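# Peel silicone mat off well plate into tray

## Task

Remove the silicone mat from the top of the well plate and place it in the tray. The plate must stay upright in its original spot, and because its wells hold liquid it must not be tilted.

## Robot and tools

Robot: two six-joint arms, left_arm and right_arm, each ending in a parallel two-finger gripper with a wrist camera. Scene frame: origin at table-top height midway between the nominal arm bases, +x out over the table, +y toward left_arm, +z up. Calibrated bases: left_arm at (+0.004, +0.499, 0) m with quat_wxyz (+1.000, 0, 0, -0.004); right_arm at (+0.061, -0.311, 0) m with quat_wxyz (+1.000, 0, 0, -0.002). Reported hand poses, velocities and wrist-camera poses are in each arm's own base frame. Fixed cameras and the table use the scene frame. Printed poses may be off by a few centimetres.

The row. Every motion command is a row of 18 numbers, even if only one arm moves: left_arm's 9 numbers first, then right_arm's 9. Each arm's 9 are six absolute joint target angles in radians, then gripper position, force_limit and speed. Joint order is always: wrist pitch, forearm roll, wrist roll, elbow, shoulder, waist. Stated ranges: wrist pitch -3.140..3.140, forearm roll -3.316..3.316, wrist roll -3.927..3.927, elbow -1.187..4.328, shoulder -3.140..3.140, waist -3.491..3.491. Real ends may differ by up to 0.010 rad. A target more than 0.010 beyond a range end and farther out than the current angle gets the call refused; a target past the real end is clipped, reported as "joint sent to its limit". Gripper numbers lie in [-1, 1]: position +1 = fully open (85 mm), about -0.8 = pads touching, -1 = close until blocked. force_limit and speed together set grip strength (roughly 30 N per pad at force_limit -1 with a slow close, up to about 100 N at +1; fast closes from well open give 120 to 245 N). speed -1/0/+1 is about 20/85/150 mm/s. Both start at +1. To leave a gripper unchanged, repeat its last three numbers; 0 is a real command. A new force_limit or speed only applies after a position change of at least 0.01.

Tools:
- execute_actions(actions, cameras): actions is a list of actions; each action is a list of up to 15 rows, one per 1/30 s step; a short action holds its final row. An empty list returns state plus images.
- move(target, speed, blend, stop_force, zero, blocking, cameras): target is one 18-number row or a list of up to 15 rows (absolute joint goals), all within 10 s. Joints move in step, so the hand follows a curve, and nothing is avoided. speed (rad/s, 0.01 to 3.92, default 0.5) caps the joint with the farthest to go; one value or one per target. blend (rad) rounds corners of a list; 0 stops at each. stop_force (12 to 80 N, both arms) ends an arm's path when push against its motion exceeds that over the zero; use slow speed for touches, omit it when backing away from contact, and keep finger numbers identical across a list. zero (default true) re-zeroes before the move; false accumulates. blocking=false returns after about 0.5 s while the move runs; a new move replaces it (not allowed with stop_force). The move: line reports done, off_target, moving, held or fault, plus limits=held if steps were withheld.
- wait(seconds 0 to 10, cameras): arms hold last commands; a running move continues.
- stop(cameras): brakes the running move; fingers keep moving.
- zoom_image(camera, region [x0, y0, x1, y1] pixels, at most 504 by 504): closer look at the newest image of cam_head_left, cam_head_right, cam_high, cam_low, cam_left_wrist or cam_right_wrist (all 672x504).
- finished_scene(scene): ends the current scene, irreversibly; the mat must stay in the tray and the plate upright on its own.

Gripper geometry: fingers point along gripper +z and close along its y axis. end_effector_position is the closed-pad midpoint; fingertips extend about 19 mm beyond it when closed, 6 mm when open. A housing projects roughly 10 cm along gripper +x from the wrist roll axis.

Results: Joint positions, Joint velocities ("within noise" when still), Joint targets (what joints are driven toward now), Tool commands, end_effector pose, Flange force along gripper x y z (noisy, includes held weight, "no reading" near singular poses). object_status: 0 moving, 1 blocked while opening, 2 blocked while closing (a grip), 3 reached target or pads met. position_measured counts: 3 open, about 78 = 60 mm, 130 = 40 mm, 180 = 20 mm, 230 pads meet. "joint command not followed" means the inter-arm clearance check altered targets.

Limits and hazards: joint speed caps 2.62 (waist, shoulder), 3.14 (elbow), 3.93 (wrist joints) rad/s; gripper speed capped at 1 m/s. Contact torque at 144 N m (waist, shoulder, elbow) or 36 N m (wrist joints), or 150 N on any arm part, stops that arm for 10 s. Arms are stiff: commanding even slightly into a firm surface can fault. Holding loads or stretched poses heats motors; MOTOR HOT warns of a 30 to 60 s brake. Avoid arm-on-arm contact, gripping the other arm's fingers, hard strikes on fixed objects, squeezing the mat hard while it still lies on the plate, tipping or dragging the plate, dropping or flinging the mat, and anything leaving the table. Peel gently, perhaps holding the plate down with the other gripper, and release the mat only once at rest over the tray. Loose items may occasionally be nudged by outside pushes.

Each tool is called after ">>>" as name([rows], argument=value, ...), one row to a line, values as JSON.

## Session

>>> execute_actions(actions=[])

Scene clock: 0.00 s.
left_arm: end_effector_position=(+0.6401, -0.3467, +0.1294) position_measured=3 object_status=3 end_effector_quat_wxyz=(+0.011, +0.812, -0.150, +0.564) | right_arm: end_effector_position=(+0.2562, +0.0591, +0.3945) position_measured=3 object_status=3 end_effector_quat_wxyz=(-0.507, +0.150, +0.803, -0.274)
Joint names: [wrist pitch, forearm roll, wrist roll, elbow, shoulder, waist]
Joint positions: left_arm=[-0.5 -1.748 -1.323 -0.153 0.367 -0.732] | right_arm=[-2.698 -0.398 -1.104 0.226 0.292 0.488]
Joint velocities: within noise
Flange force (N): no reading
Joint targets: left_arm=[-0.500 -1.748 -1.323 -0.153 0.367 -0.732] | right_arm=[-2.698 -0.398 -1.104 0.226 0.292 0.488]
Tool commands: left_gripper/position=+1.0 left_gripper/force_limit=+1.0 left_gripper/speed=+1.0 right_gripper/position=+1.0 right_gripper/force_limit=+1.0 right_gripper/speed=+1.0

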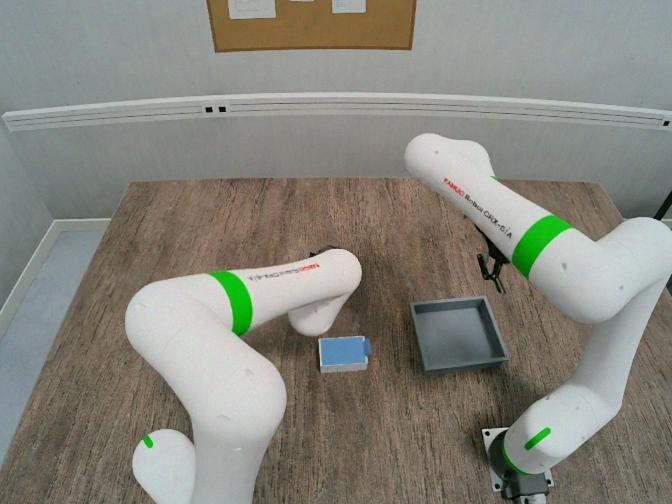

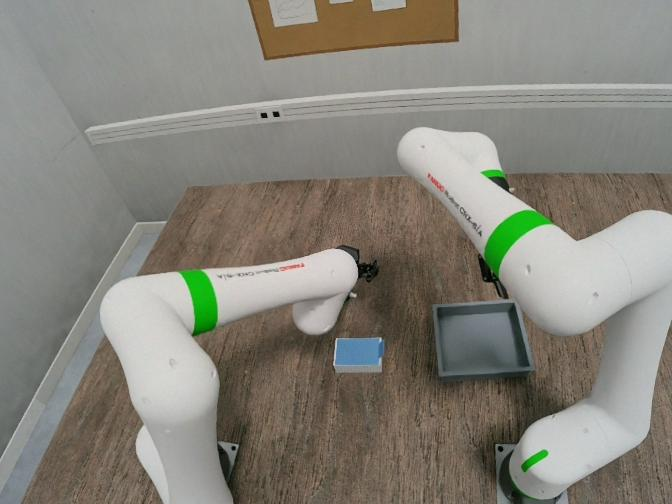

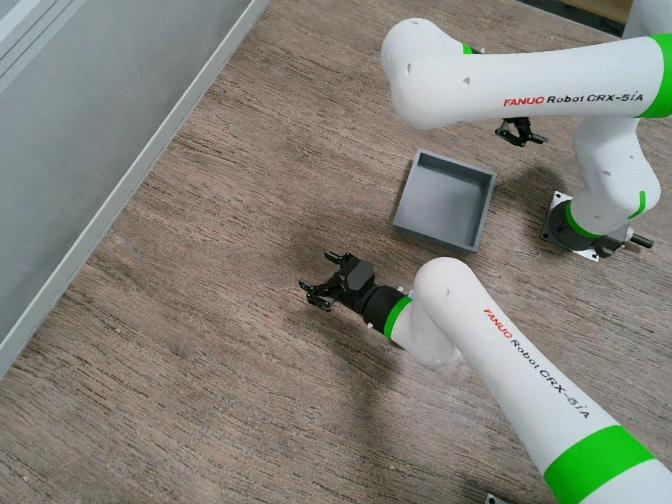

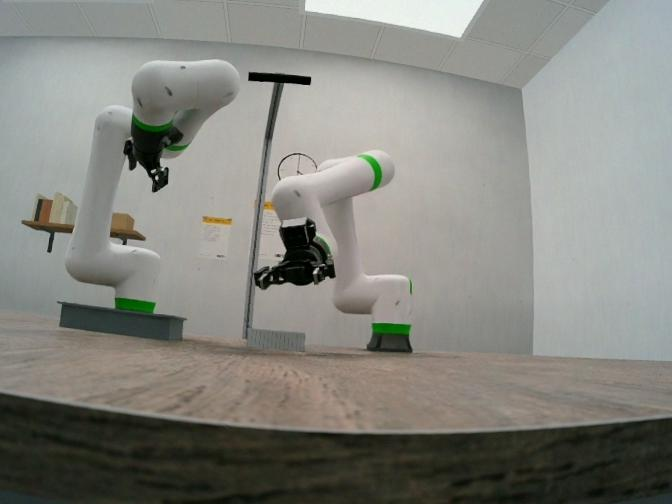

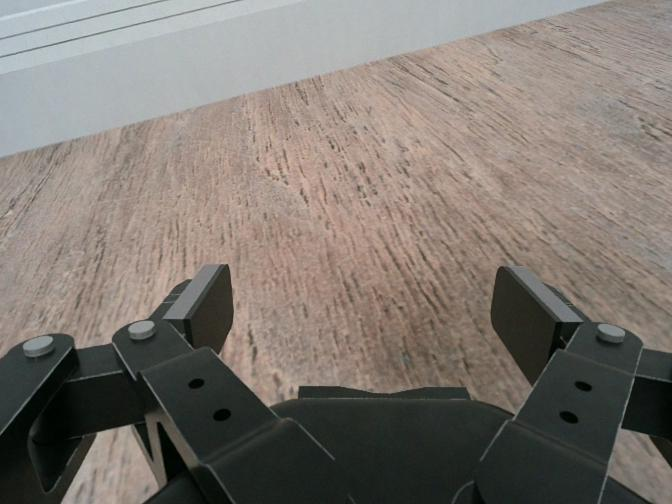

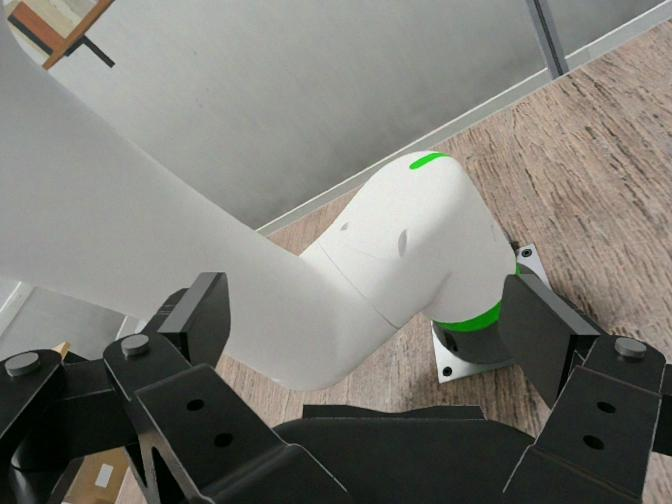

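>>> zoom_image(camera="cam_head_left", region=[290, 310, 410, 400])

>>> zoom_image(camera="cam_head_right", region=[310, 310, 430, 400])

>>> zoom_image(camera="cam_low", region=[220, 300, 340, 390])

Scaled by 4.200 from the camera's 672x504 image, which has a finer 960x720 frame.

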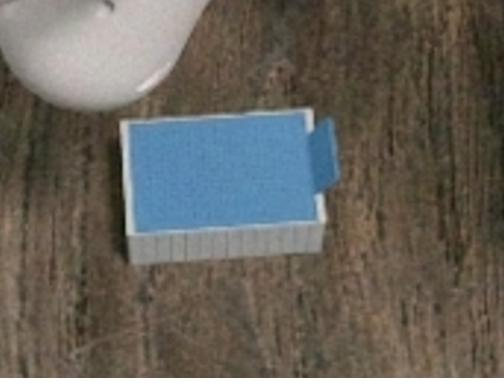

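Scaled by 4.200 from the camera's 672x504 image, which has a finer 960x720 frame.

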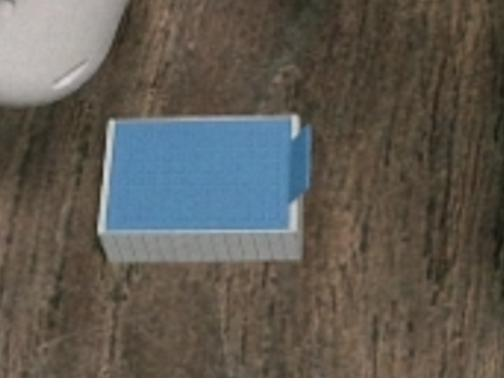

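Scaled by 4.200 from the camera's 672x504 image, which has a finer 960x720 frame.

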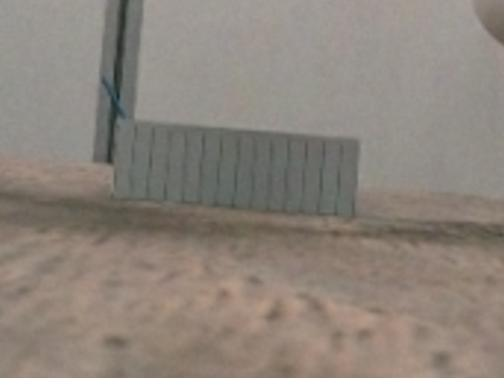

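>>> move([
  [-0.5,-1.748,-1.323,-0.153,0.0,0.1,1,1,1,-2.698,-0.398,-1.104,0.226,0.292,0.488,1,1,1],
  [-0.5,-1.748,-1.323,-0.153,-0.3,0.6,1,1,1,-1.846,0,-1.133,0.2515,-0.024,1.133,1,1,1],
], speed=1.0, blend=0.3, cameras=["all"])

Scene clock: 4.50 s.
left_arm: end_effector_position=(+0.3910, +0.4739, +0.5793) position_measured=3 object_status=3 end_effector_quat_wxyz=(-0.353, +0.506, +0.372, +0.694) | right_arm: end_effector_position=(+0.2891, +0.3108, +0.3995) position_measured=3 object_status=3 end_effector_quat_wxyz=(+0.000, +0.000, +1.000, +0.000)
Joint names: [wrist pitch, forearm roll, wrist roll, elbow, shoulder, waist]
Joint positions: left_arm=[-0.5 -1.748 -1.323 -0.153 -0.3 0.6] | right_arm=[-1.846 0 -1.133 0.252 -0.024 1.133]
Flange force (N): left_arm=[-4.4 4.7 5.7] | right_arm=[2.9 -2.2 3.9]
Joint targets: left_arm=[-0.500 -1.748 -1.323 -0.153 -0.300 0.600] | right_arm=[-1.846 0.000 -1.133 0.252 -0.024 1.133]
move: done

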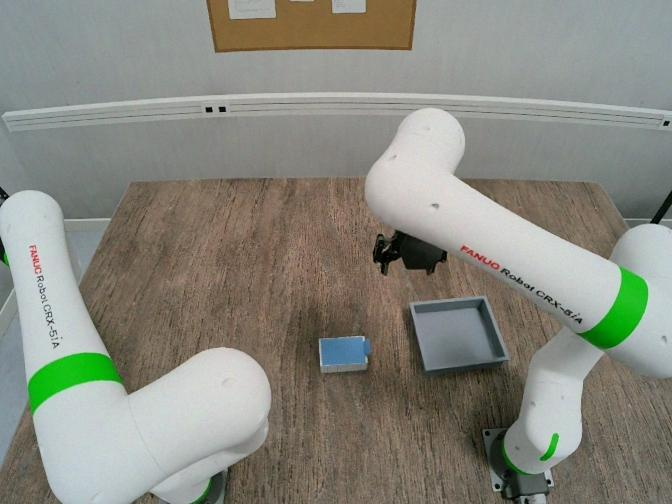

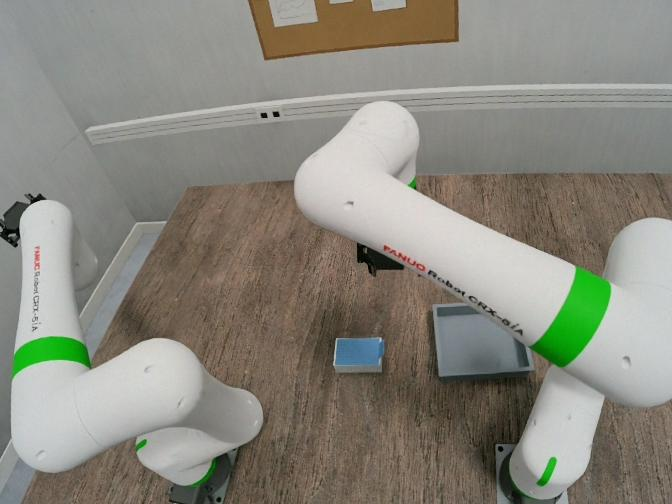

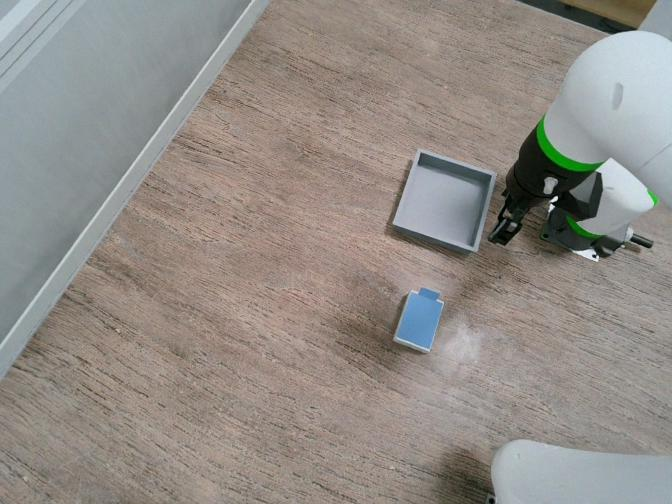

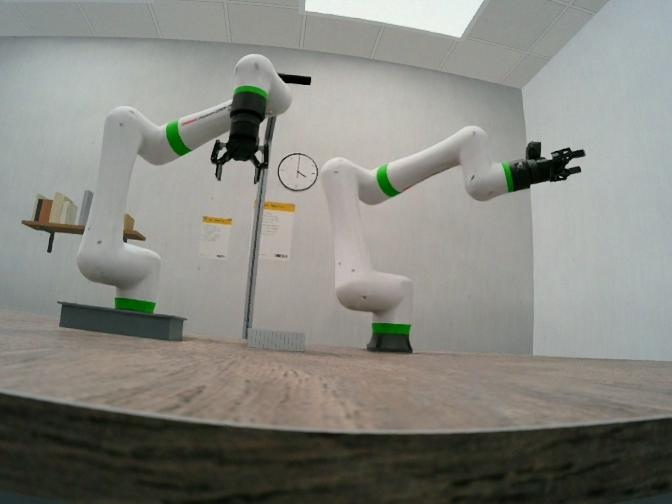

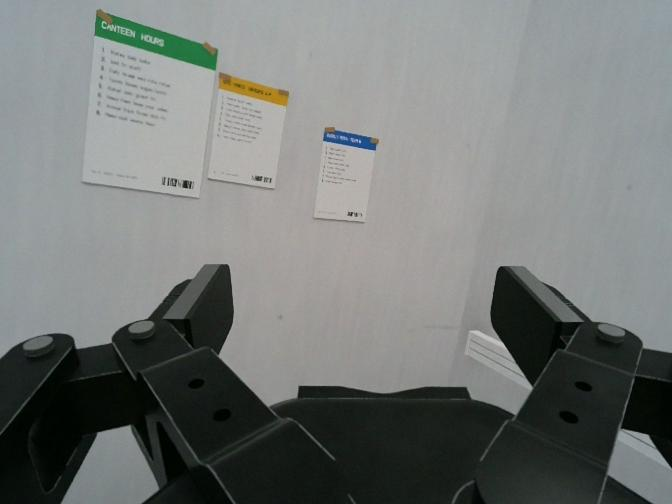

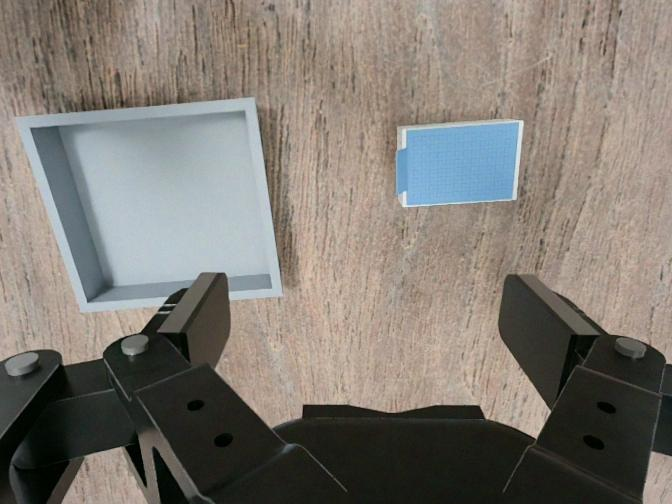

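>>> zoom_image(camera="cam_right_wrist", region=[370, 100, 540, 228])

>>> zoom_image(camera="cam_low", region=[235, 310, 315, 370])

Scaled by 2.965 from the camera's 672x504 image, which has a finer 960x720 frame.

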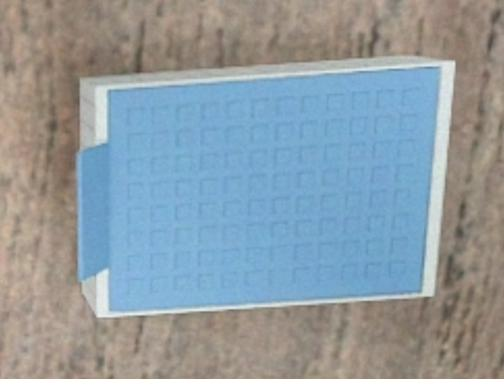

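Scaled by 6.300 from the camera's 672x504 image, which has a finer 960x720 frame.

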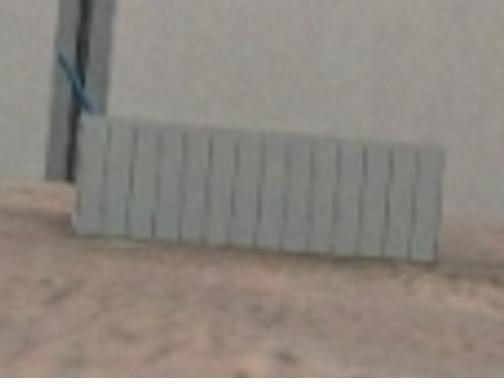

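>>> move(target=[-0.5,-1.748,-1.323,-0.153,-0.3,0.6,1,1,1,-0.884,-0.483,-0.5215,-0.4343,-0.0693,0.841,0,-0.5,0], speed=0.8, cameras=["cam_right_wrist","cam_low","cam_high","cam_head_right"])

Scene clock: 8.13 s.
left_arm: end_effector_position=(+0.3910, +0.4739, +0.5794) position_measured=3 object_status=3 end_effector_quat_wxyz=(-0.353, +0.506, +0.372, +0.694) | right_arm: end_effector_position=(+0.3091, +0.3412, +0.1137) position_measured=129 object_status=3 end_effector_quat_wxyz=(-0.009, -0.034, +0.965, +0.259)
Joint names: [wrist pitch, forearm roll, wrist roll, elbow, shoulder, waist]
Joint positions: left_arm=[-0.5 -1.748 -1.323 -0.153 -0.3 0.6] | right_arm=[-0.884 -0.483 -0.522 -0.434 -0.069 0.841]
Flange force (N): left_arm=[-5.0 4.4 5.7] | right_arm=[5.1 -1.6 -0.1]
Joint targets: left_arm=[-0.500 -1.748 -1.323 -0.153 -0.300 0.600] | right_arm=[-0.884 -0.483 -0.521 -0.434 -0.069 0.841]
move: done
Images, in order (width x height): cam_head_right 672x504, cam_high 672x504, cam_low 672x504, cam_right_wrist 672x504.

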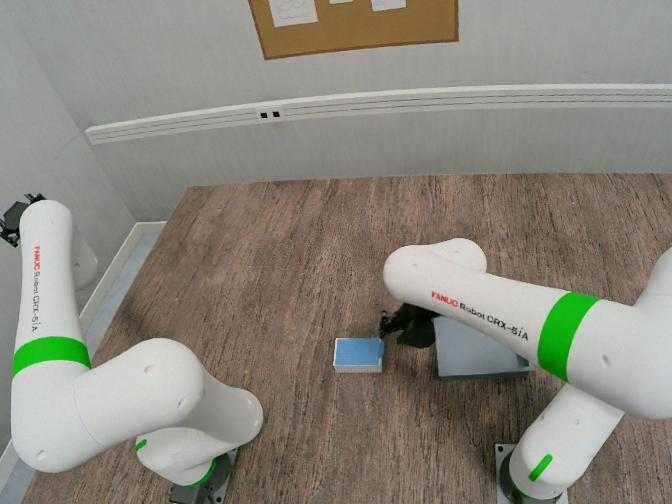

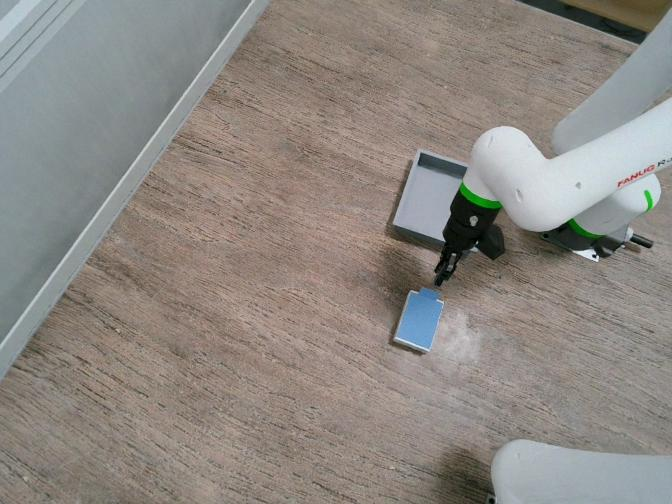

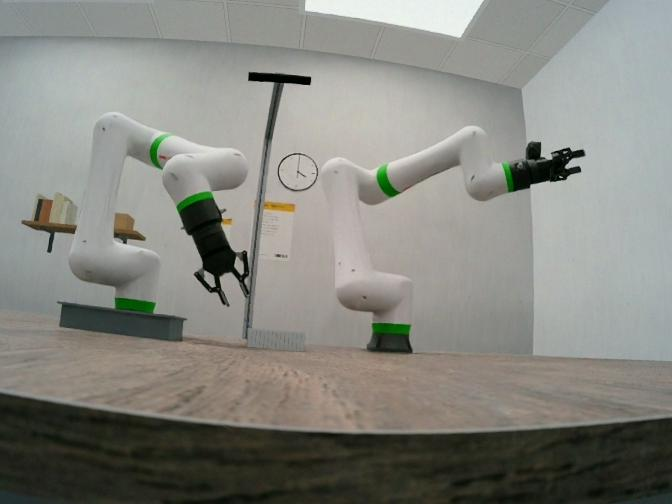

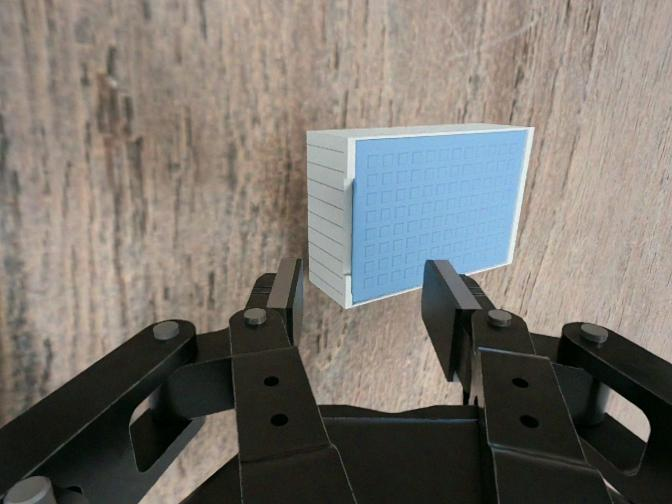

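>>> move(target=[-0.5,-1.748,-1.323,-0.153,-0.3,0.6,1,1,1,-0.7407,-0.5244,-0.4966,-0.4592,0.0392,0.8988,0,-0.5,0], speed=0.15, stop_force=15, cameras=["cam_right_wrist","cam_low"])

>>> zoom_image(camera="cam_low", region=[195, 260, 315, 370])

Scene clock: 10.63 s.
left_arm: end_effector_position=(+0.3910, +0.4739, +0.5794) position_measured=3 object_status=3 end_effector_quat_wxyz=(-0.353, +0.506, +0.372, +0.694) | right_arm: end_effector_position=(+0.3030, +0.3697, +0.0615) position_measured=129 object_status=3 end_effector_quat_wxyz=(-0.009, -0.034, +0.965, +0.259)
Joint names: [wrist pitch, forearm roll, wrist roll, elbow, shoulder, waist]
Joint positions: left_arm=[-0.5 -1.748 -1.323 -0.153 -0.3 0.6] | right_arm=[-0.741 -0.524 -0.497 -0.459 0.039 0.899]
Flange force (N): left_arm=[-4.2 4.5 5.3] | right_arm=[3.8 -0.6 -0.9]
Joint targets: left_arm=[-0.500 -1.748 -1.323 -0.153 -0.300 0.600] | right_arm=[-0.741 -0.524 -0.497 -0.459 0.039 0.899]
move: done
Images, in order (width x height): cam_low 672x504, cam_right_wrist 672x504.

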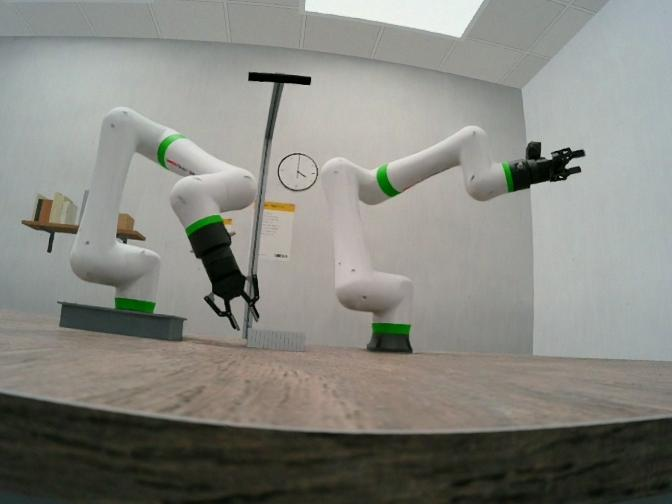

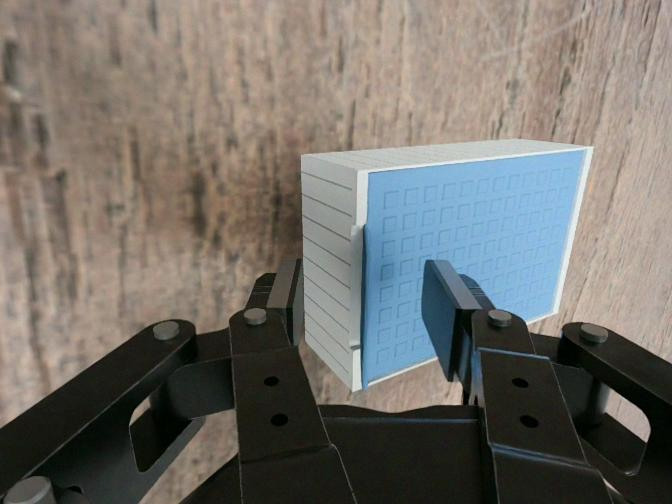

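Scaled by 4.200 from the camera's 672x504 image, which has a finer 960x720 frame.

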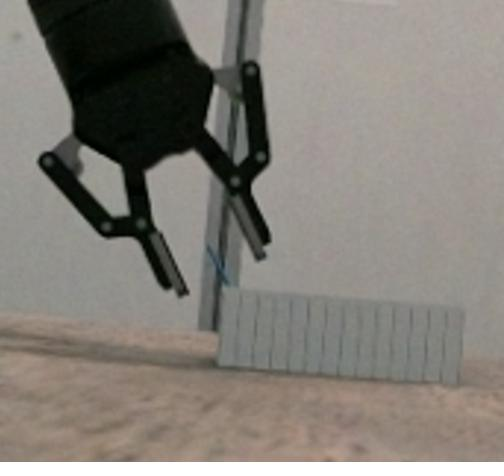

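>>> move([
  [-0.5,-1.748,-1.323,-0.153,-0.3,0.6,1,1,1,-0.7517,-0.5212,-0.4985,-0.4573,0.0308,0.8943,0,-0.5,0],
  [-0.5,-1.748,-1.323,-0.153,-0.3,0.6,1,1,1,-0.7517,-0.5212,-0.4985,-0.4573,0.0308,0.8943,-1,-0.5,-0.8],
], speed=0.2, cameras=["cam_right_wrist","cam_low"])

>>> zoom_image(camera="cam_low", region=[195, 260, 315, 370])

Scene clock: 13.00 s.
left_arm: end_effector_position=(+0.3910, +0.4739, +0.5794) position_measured=3 object_status=3 end_effector_quat_wxyz=(-0.353, +0.506, +0.372, +0.694) | right_arm: end_effector_position=(+0.3036, +0.3678, +0.0656) position_measured=226 object_status=2 end_effector_quat_wxyz=(-0.009, -0.034, +0.965, +0.259)
Joint names: [wrist pitch, forearm roll, wrist roll, elbow, shoulder, waist]
Joint positions: left_arm=[-0.5 -1.748 -1.323 -0.153 -0.3 0.6] | right_arm=[-0.752 -0.521 -0.498 -0.457 0.031 0.894]
Flange force (N): left_arm=[-4.4 4.4 5.5] | right_arm=[4.0 -0.3 -1.1]
Joint targets: left_arm=[-0.500 -1.748 -1.323 -0.153 -0.300 0.600] | right_arm=[-0.752 -0.521 -0.498 -0.457 0.031 0.894]
move: done
Images, in order (width x height): cam_low 672x504, cam_right_wrist 672x504.

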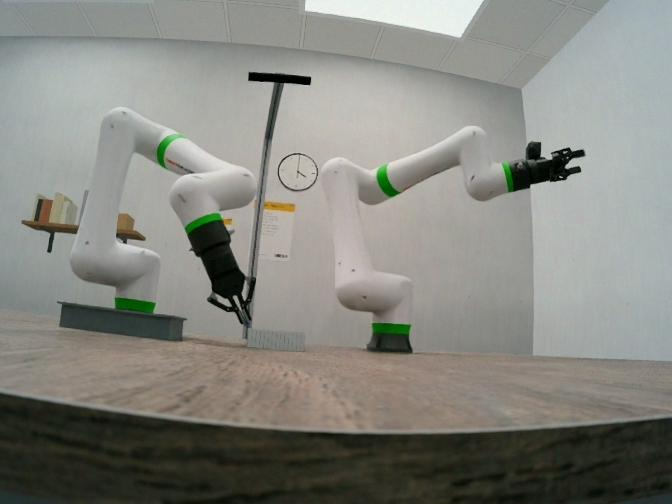

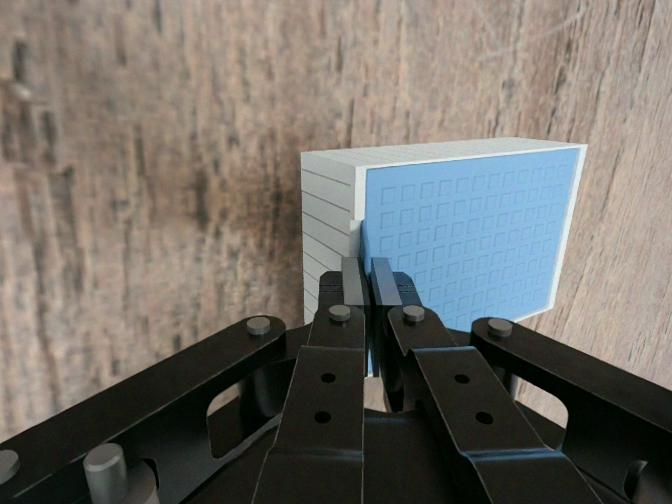

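Scaled by 4.200 from the camera's 672x504 image, which has a finer 960x720 frame.

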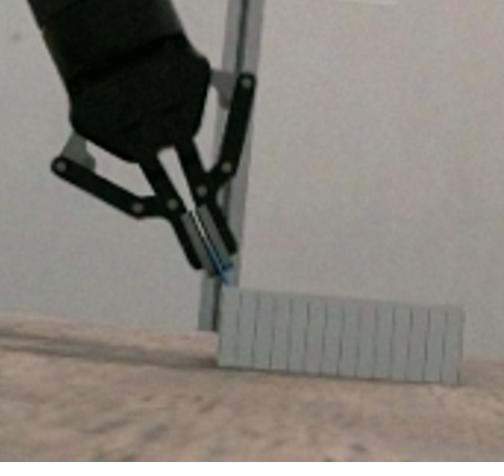

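>>> move([
  [-0.5,-1.748,-1.323,-0.153,-0.3,0.6,1,1,1,-0.782,-0.5212,-0.4985,-0.4413,0.0148,0.8943,-1,-0.5,-0.8],
  [-0.5,-1.748,-1.323,-0.153,-0.3,0.6,1,1,1,-1.1177,0,-1.1126,-0.2234,0.2297,1.1826,-1,-0.5,-0.8],
], speed=0.25, blend=0.02, cameras=["cam_right_wrist","cam_low","cam_high"])

>>> zoom_image(camera="cam_low", region=[195, 260, 315, 370])

Scene clock: 17.07 s.
left_arm: end_effector_position=(+0.3910, +0.4739, +0.5794) position_measured=3 object_status=3 end_effector_quat_wxyz=(-0.353, +0.506, +0.372, +0.694) | right_arm: end_effector_position=(+0.3020, +0.3950, +0.0836) position_measured=226 object_status=2 end_effector_quat_wxyz=(+0.000, -0.035, +0.999, +0.000)
Joint names: [wrist pitch, forearm roll, wrist roll, elbow, shoulder, waist]
Joint positions: left_arm=[-0.5 -1.748 -1.323 -0.153 -0.3 0.6] | right_arm=[-1.118 0 -1.113 -0.223 0.23 1.183]
Flange force (N): left_arm=[-4.3 4.4 6.0] | right_arm=[2.2 -2.1 3.1]
Joint targets: left_arm=[-0.500 -1.748 -1.323 -0.153 -0.300 0.600] | right_arm=[-1.118 0.000 -1.113 -0.223 0.230 1.183]
move: done; blend cut to 0.0151 rad at target 1
Images, in order (width x height): cam_high 672x504, cam_low 672x504, cam_right_wrist 672x504.

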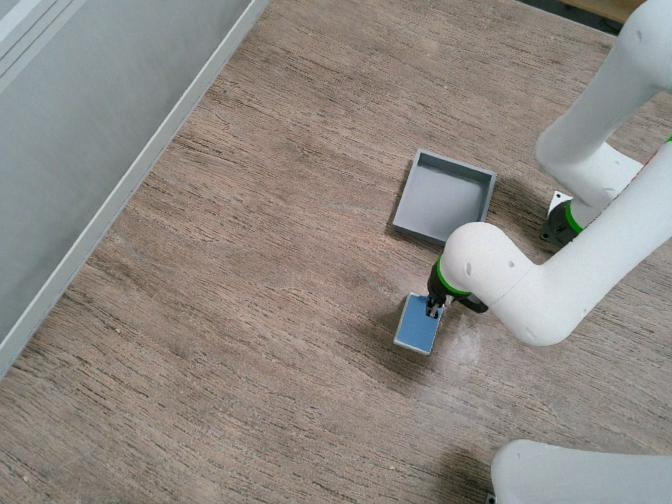

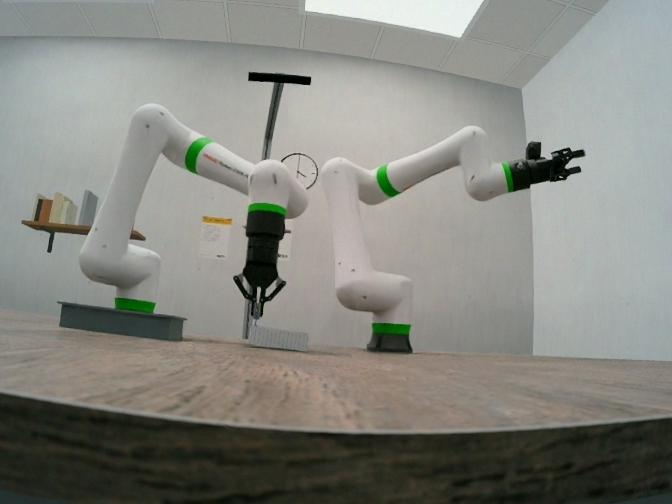

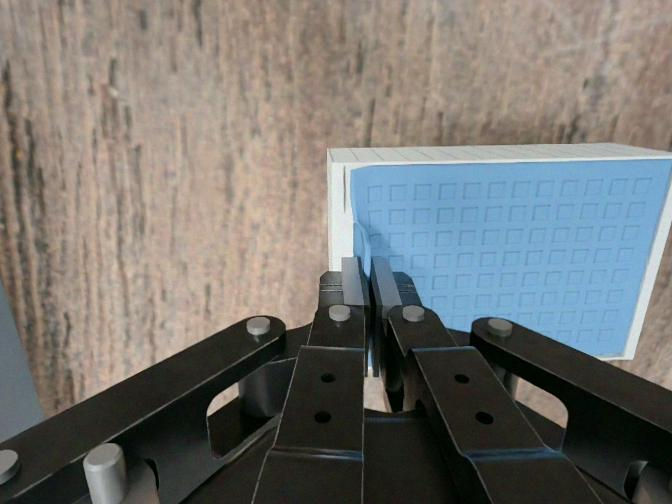

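Scaled by 4.200 from the camera's 672x504 image, which has a finer 960x720 frame.

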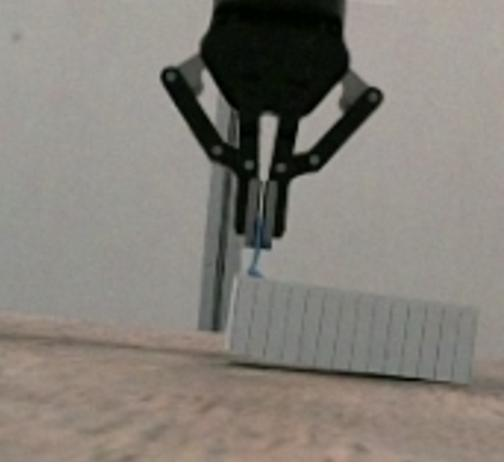

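>>> move(target=[-0.5,-1.748,-1.323,-0.153,-0.3,0.6,1,1,1,-1.1433,0,-1.1388,-0.1497,0.2778,1.2088,-1,-0.5,-0.8], speed=0.03, cameras=["cam_right_wrist","cam_low"])

>>> zoom_image(camera="cam_low", region=[195, 260, 315, 370])

Scene clock: 20.40 s.
left_arm: end_effector_position=(+0.3910, +0.4739, +0.5794) position_measured=3 object_status=3 end_effector_quat_wxyz=(-0.353, +0.506, +0.372, +0.694) | right_arm: end_effector_position=(+0.3000, +0.4250, +0.0886) position_measured=226 object_status=2 end_effector_quat_wxyz=(+0.000, -0.035, +0.999, +0.000)
Joint names: [wrist pitch, forearm roll, wrist roll, elbow, shoulder, waist]
Joint positions: left_arm=[-0.5 -1.748 -1.323 -0.153 -0.3 0.6] | right_arm=[-1.143 0 -1.139 -0.15 0.278 1.209]
Flange force (N): left_arm=[-4.8 4.5 5.1] | right_arm=[2.3 -1.9 3.5]
Joint targets: left_arm=[-0.500 -1.748 -1.323 -0.153 -0.300 0.600] | right_arm=[-1.143 0.000 -1.139 -0.150 0.278 1.209]
move: done
Images, in order (width x height): cam_low 672x504, cam_right_wrist 672x504.

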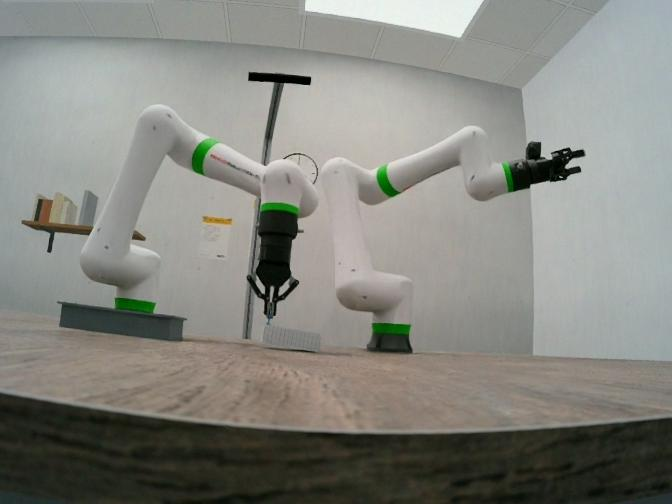

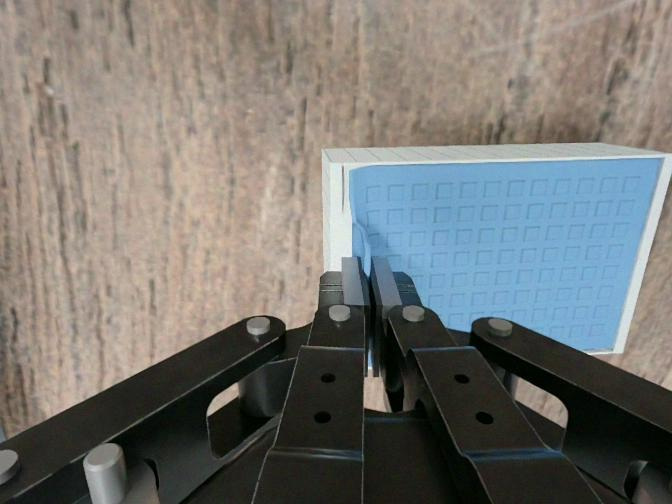

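Scaled by 4.200 from the camera's 672x504 image, which has a finer 960x720 frame.

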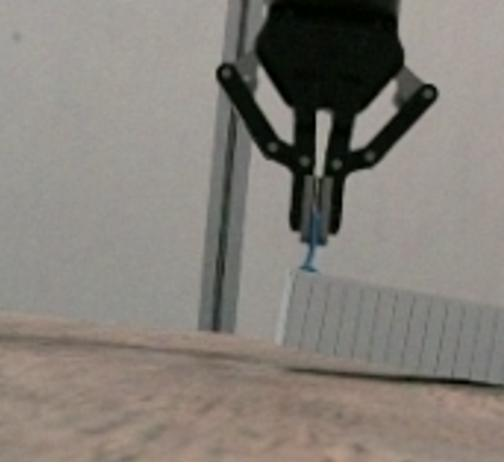

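>>> move([
  [-0.5,-1.748,-1.323,-0.153,-0.3,0.6,1,1,1,-1.1084,0,-1.1261,-0.1987,0.2637,1.1961,-1,-0.5,-0.8],
  [-0.5,-1.748,-1.323,-0.153,-0.3,0.6,1,1,1,-1.0665,0,-1.0913,-0.2917,0.2126,1.1613,-1,-0.5,-0.8],
], speed=0.06, blend=0.02, cameras=["cam_right_wrist","cam_low","cam_high"])

>>> zoom_image(camera="cam_low", region=[195, 260, 315, 370])

Scene clock: 24.60 s.
left_arm: end_effector_position=(+0.3910, +0.4739, +0.5794) position_measured=3 object_status=3 end_effector_quat_wxyz=(-0.353, +0.506, +0.372, +0.694) | right_arm: end_effector_position=(+0.3036, +0.3729, +0.0656) position_measured=226 object_status=2 end_effector_quat_wxyz=(+0.000, -0.035, +0.999, +0.000)
Joint names: [wrist pitch, forearm roll, wrist roll, elbow, shoulder, waist]
Joint positions: left_arm=[-0.5 -1.748 -1.323 -0.153 -0.3 0.6] | right_arm=[-1.067 0 -1.091 -0.292 0.213 1.161]
Flange force (N): left_arm=[-4.6 4.5 5.7] | right_arm=[2.5 -1.7 0.5]
Joint targets: left_arm=[-0.500 -1.748 -1.323 -0.153 -0.300 0.600] | right_arm=[-1.067 0.000 -1.091 -0.292 0.213 1.161]
move: done
Images, in order (width x height): cam_high 672x504, cam_low 672x504, cam_right_wrist 672x504.

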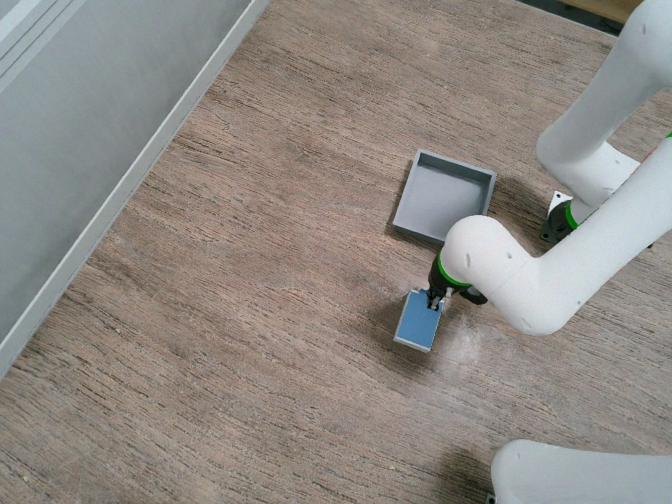

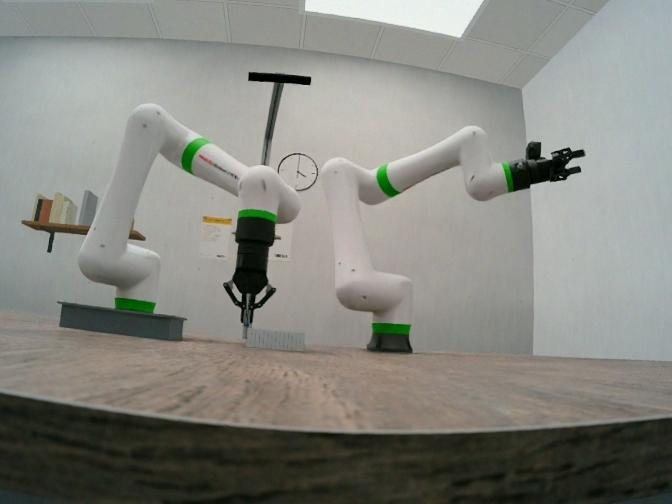

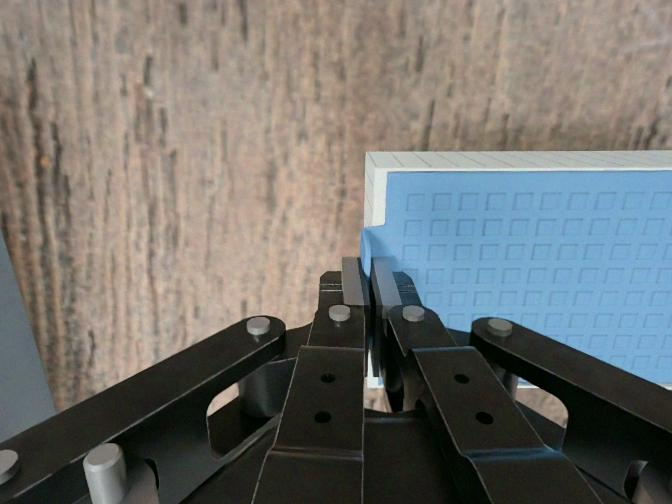

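Scaled by 4.200 from the camera's 672x504 image, which has a finer 960x720 frame.

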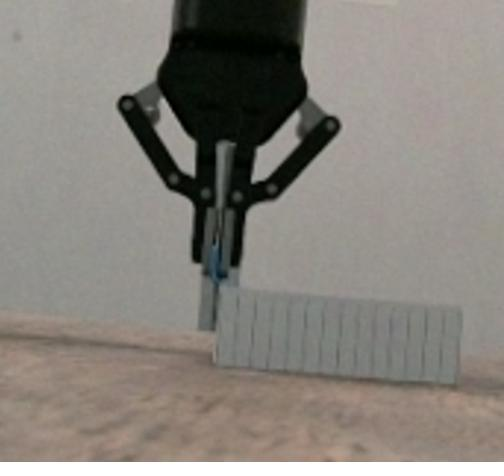

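>>> move([
  [-0.9338,0.8402,-2.0544,-0.1,-0.3,0.35,0.81,1,0,-1.0665,0,-1.0913,-0.2917,0.2126,1.1613,-1,-0.5,-0.8],
  [-0.9338,0.8402,-2.0544,-0.8622,-0.0873,-0.0037,0.81,1,0,-1.0665,0,-1.0913,-0.2917,0.2126,1.1613,-1,-0.5,-0.8],
], speed=0.9, blend=0.1, cameras=["all"])

Scene clock: 30.03 s.
left_arm: end_effector_position=(+0.3538, -0.2751, +0.1121) position_measured=27 object_status=3 end_effector_quat_wxyz=(+0.233, +0.644, +0.696, -0.215) | right_arm: end_effector_position=(+0.3036, +0.3729, +0.0656) position_measured=226 object_status=2 end_effector_quat_wxyz=(+0.000, -0.035, +0.999, +0.000)
Joint names: [wrist pitch, forearm roll, wrist roll, elbow, shoulder, waist]
Joint positions: left_arm=[-0.934 0.84 -2.054 -0.862 -0.087 -0.004] | right_arm=[-1.066 0 -1.091 -0.292 0.213 1.161]
Flange force (N): left_arm=[-5.2 7.9 4.9] | right_arm=[2.6 -1.9 0.2]
Joint targets: left_arm=[-0.934 0.840 -2.054 -0.862 -0.087 -0.004] | right_arm=[-1.067 0.000 -1.091 -0.292 0.213 1.161]
move: done

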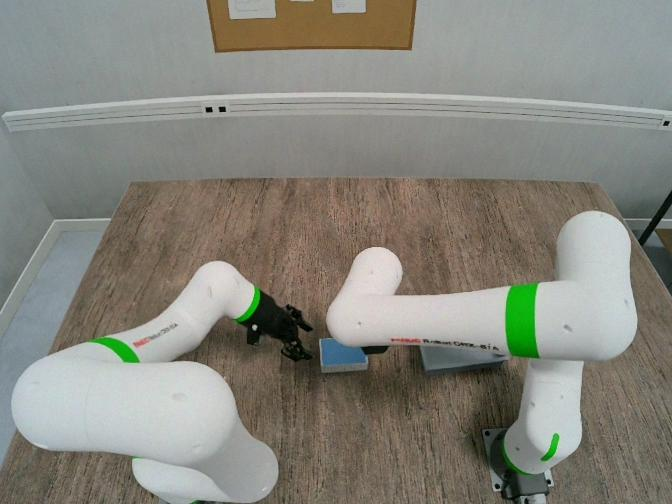

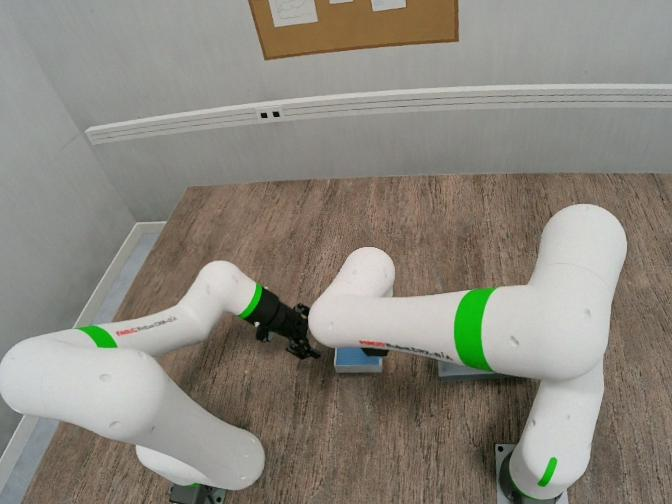

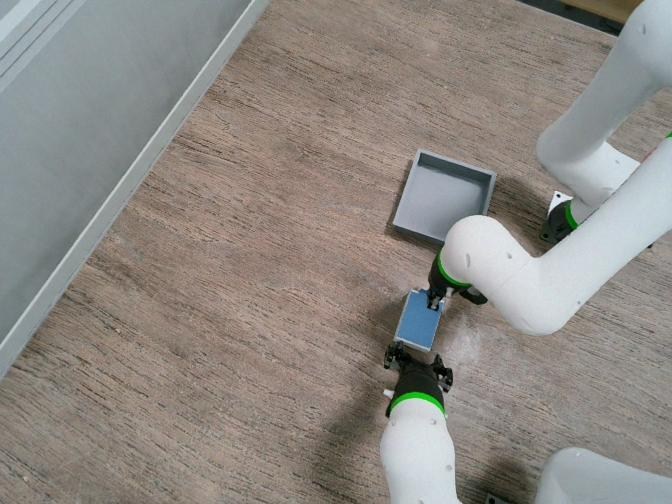

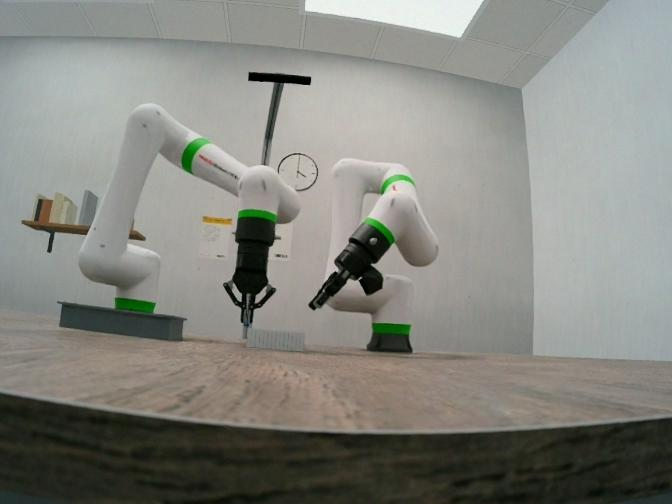

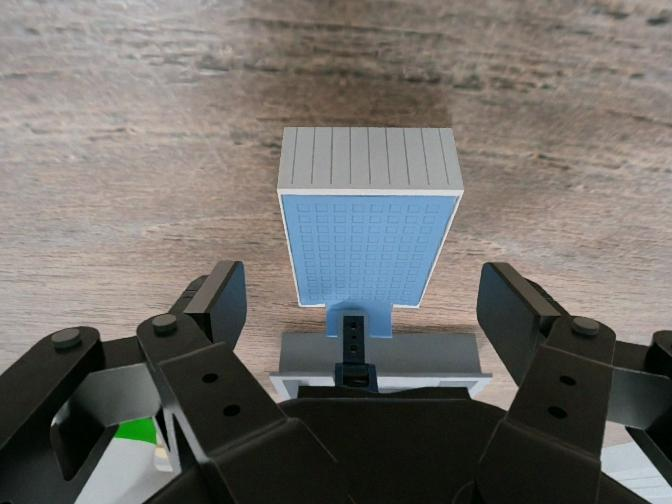

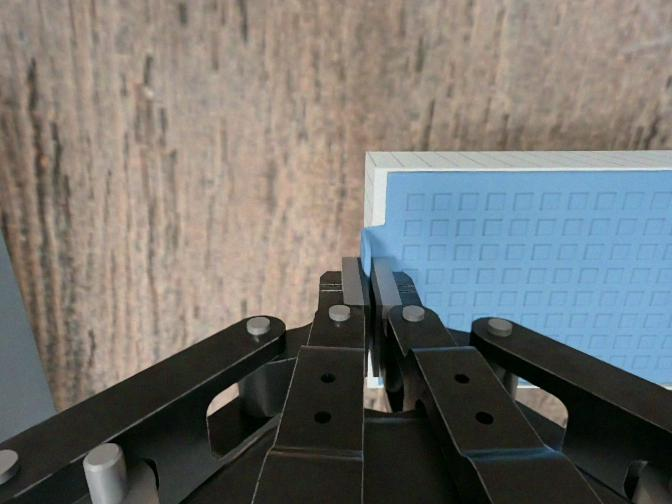

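>>> move(target=[-0.7555,1.0077,-2.1043,-0.8647,0.0478,-0.183,0.81,1,0,-1.0665,0,-1.0913,-0.2917,0.2126,1.1613,-1,-0.5,-0.8], speed=0.3, cameras=["cam_left_wrist","cam_low"])

>>> zoom_image(camera="cam_low", region=[225, 270, 345, 370])

Scene clock: 32.73 s.
left_arm: end_effector_position=(+0.3657, -0.3224, +0.0718) position_measured=27 object_status=3 end_effector_quat_wxyz=(+0.233, +0.644, +0.697, -0.215) | right_arm: end_effector_position=(+0.3036, +0.3729, +0.0656) position_measured=226 object_status=2 end_effector_quat_wxyz=(+0.000, -0.035, +0.999, +0.000)
Joint names: [wrist pitch, forearm roll, wrist roll, elbow, shoulder, waist]
Joint positions: left_arm=[-0.756 1.008 -2.104 -0.865 0.048 -0.183] | right_arm=[-1.066 0 -1.091 -0.292 0.213 1.161]
Flange force (N): left_arm=[-3.2 5.3 5.3] | right_arm=[2.6 -1.3 0.5]
Joint targets: left_arm=[-0.756 1.008 -2.104 -0.865 0.048 -0.183] | right_arm=[-1.067 0.000 -1.091 -0.292 0.213 1.161]
move: done
Images, in order (width x height): cam_low 672x504, cam_left_wrist 672x504.

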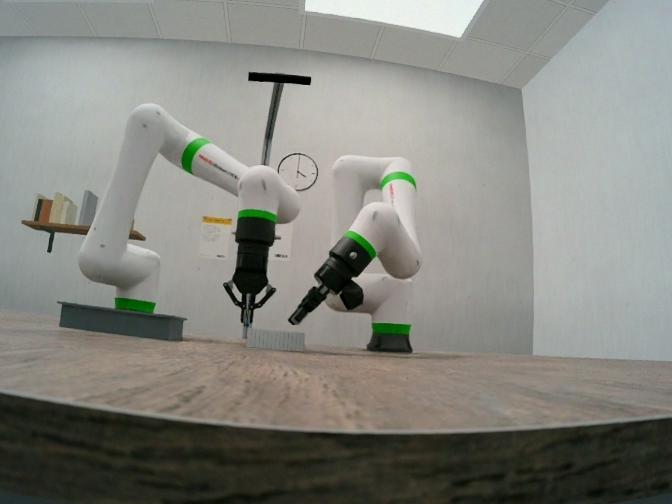

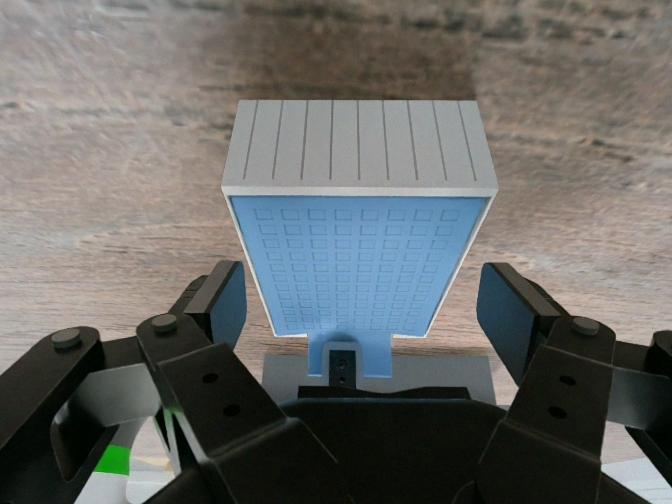

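Scaled by 4.200 from the camera's 672x504 image, which has a finer 960x720 frame.

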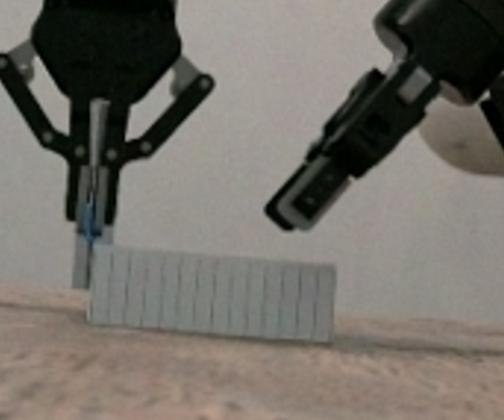

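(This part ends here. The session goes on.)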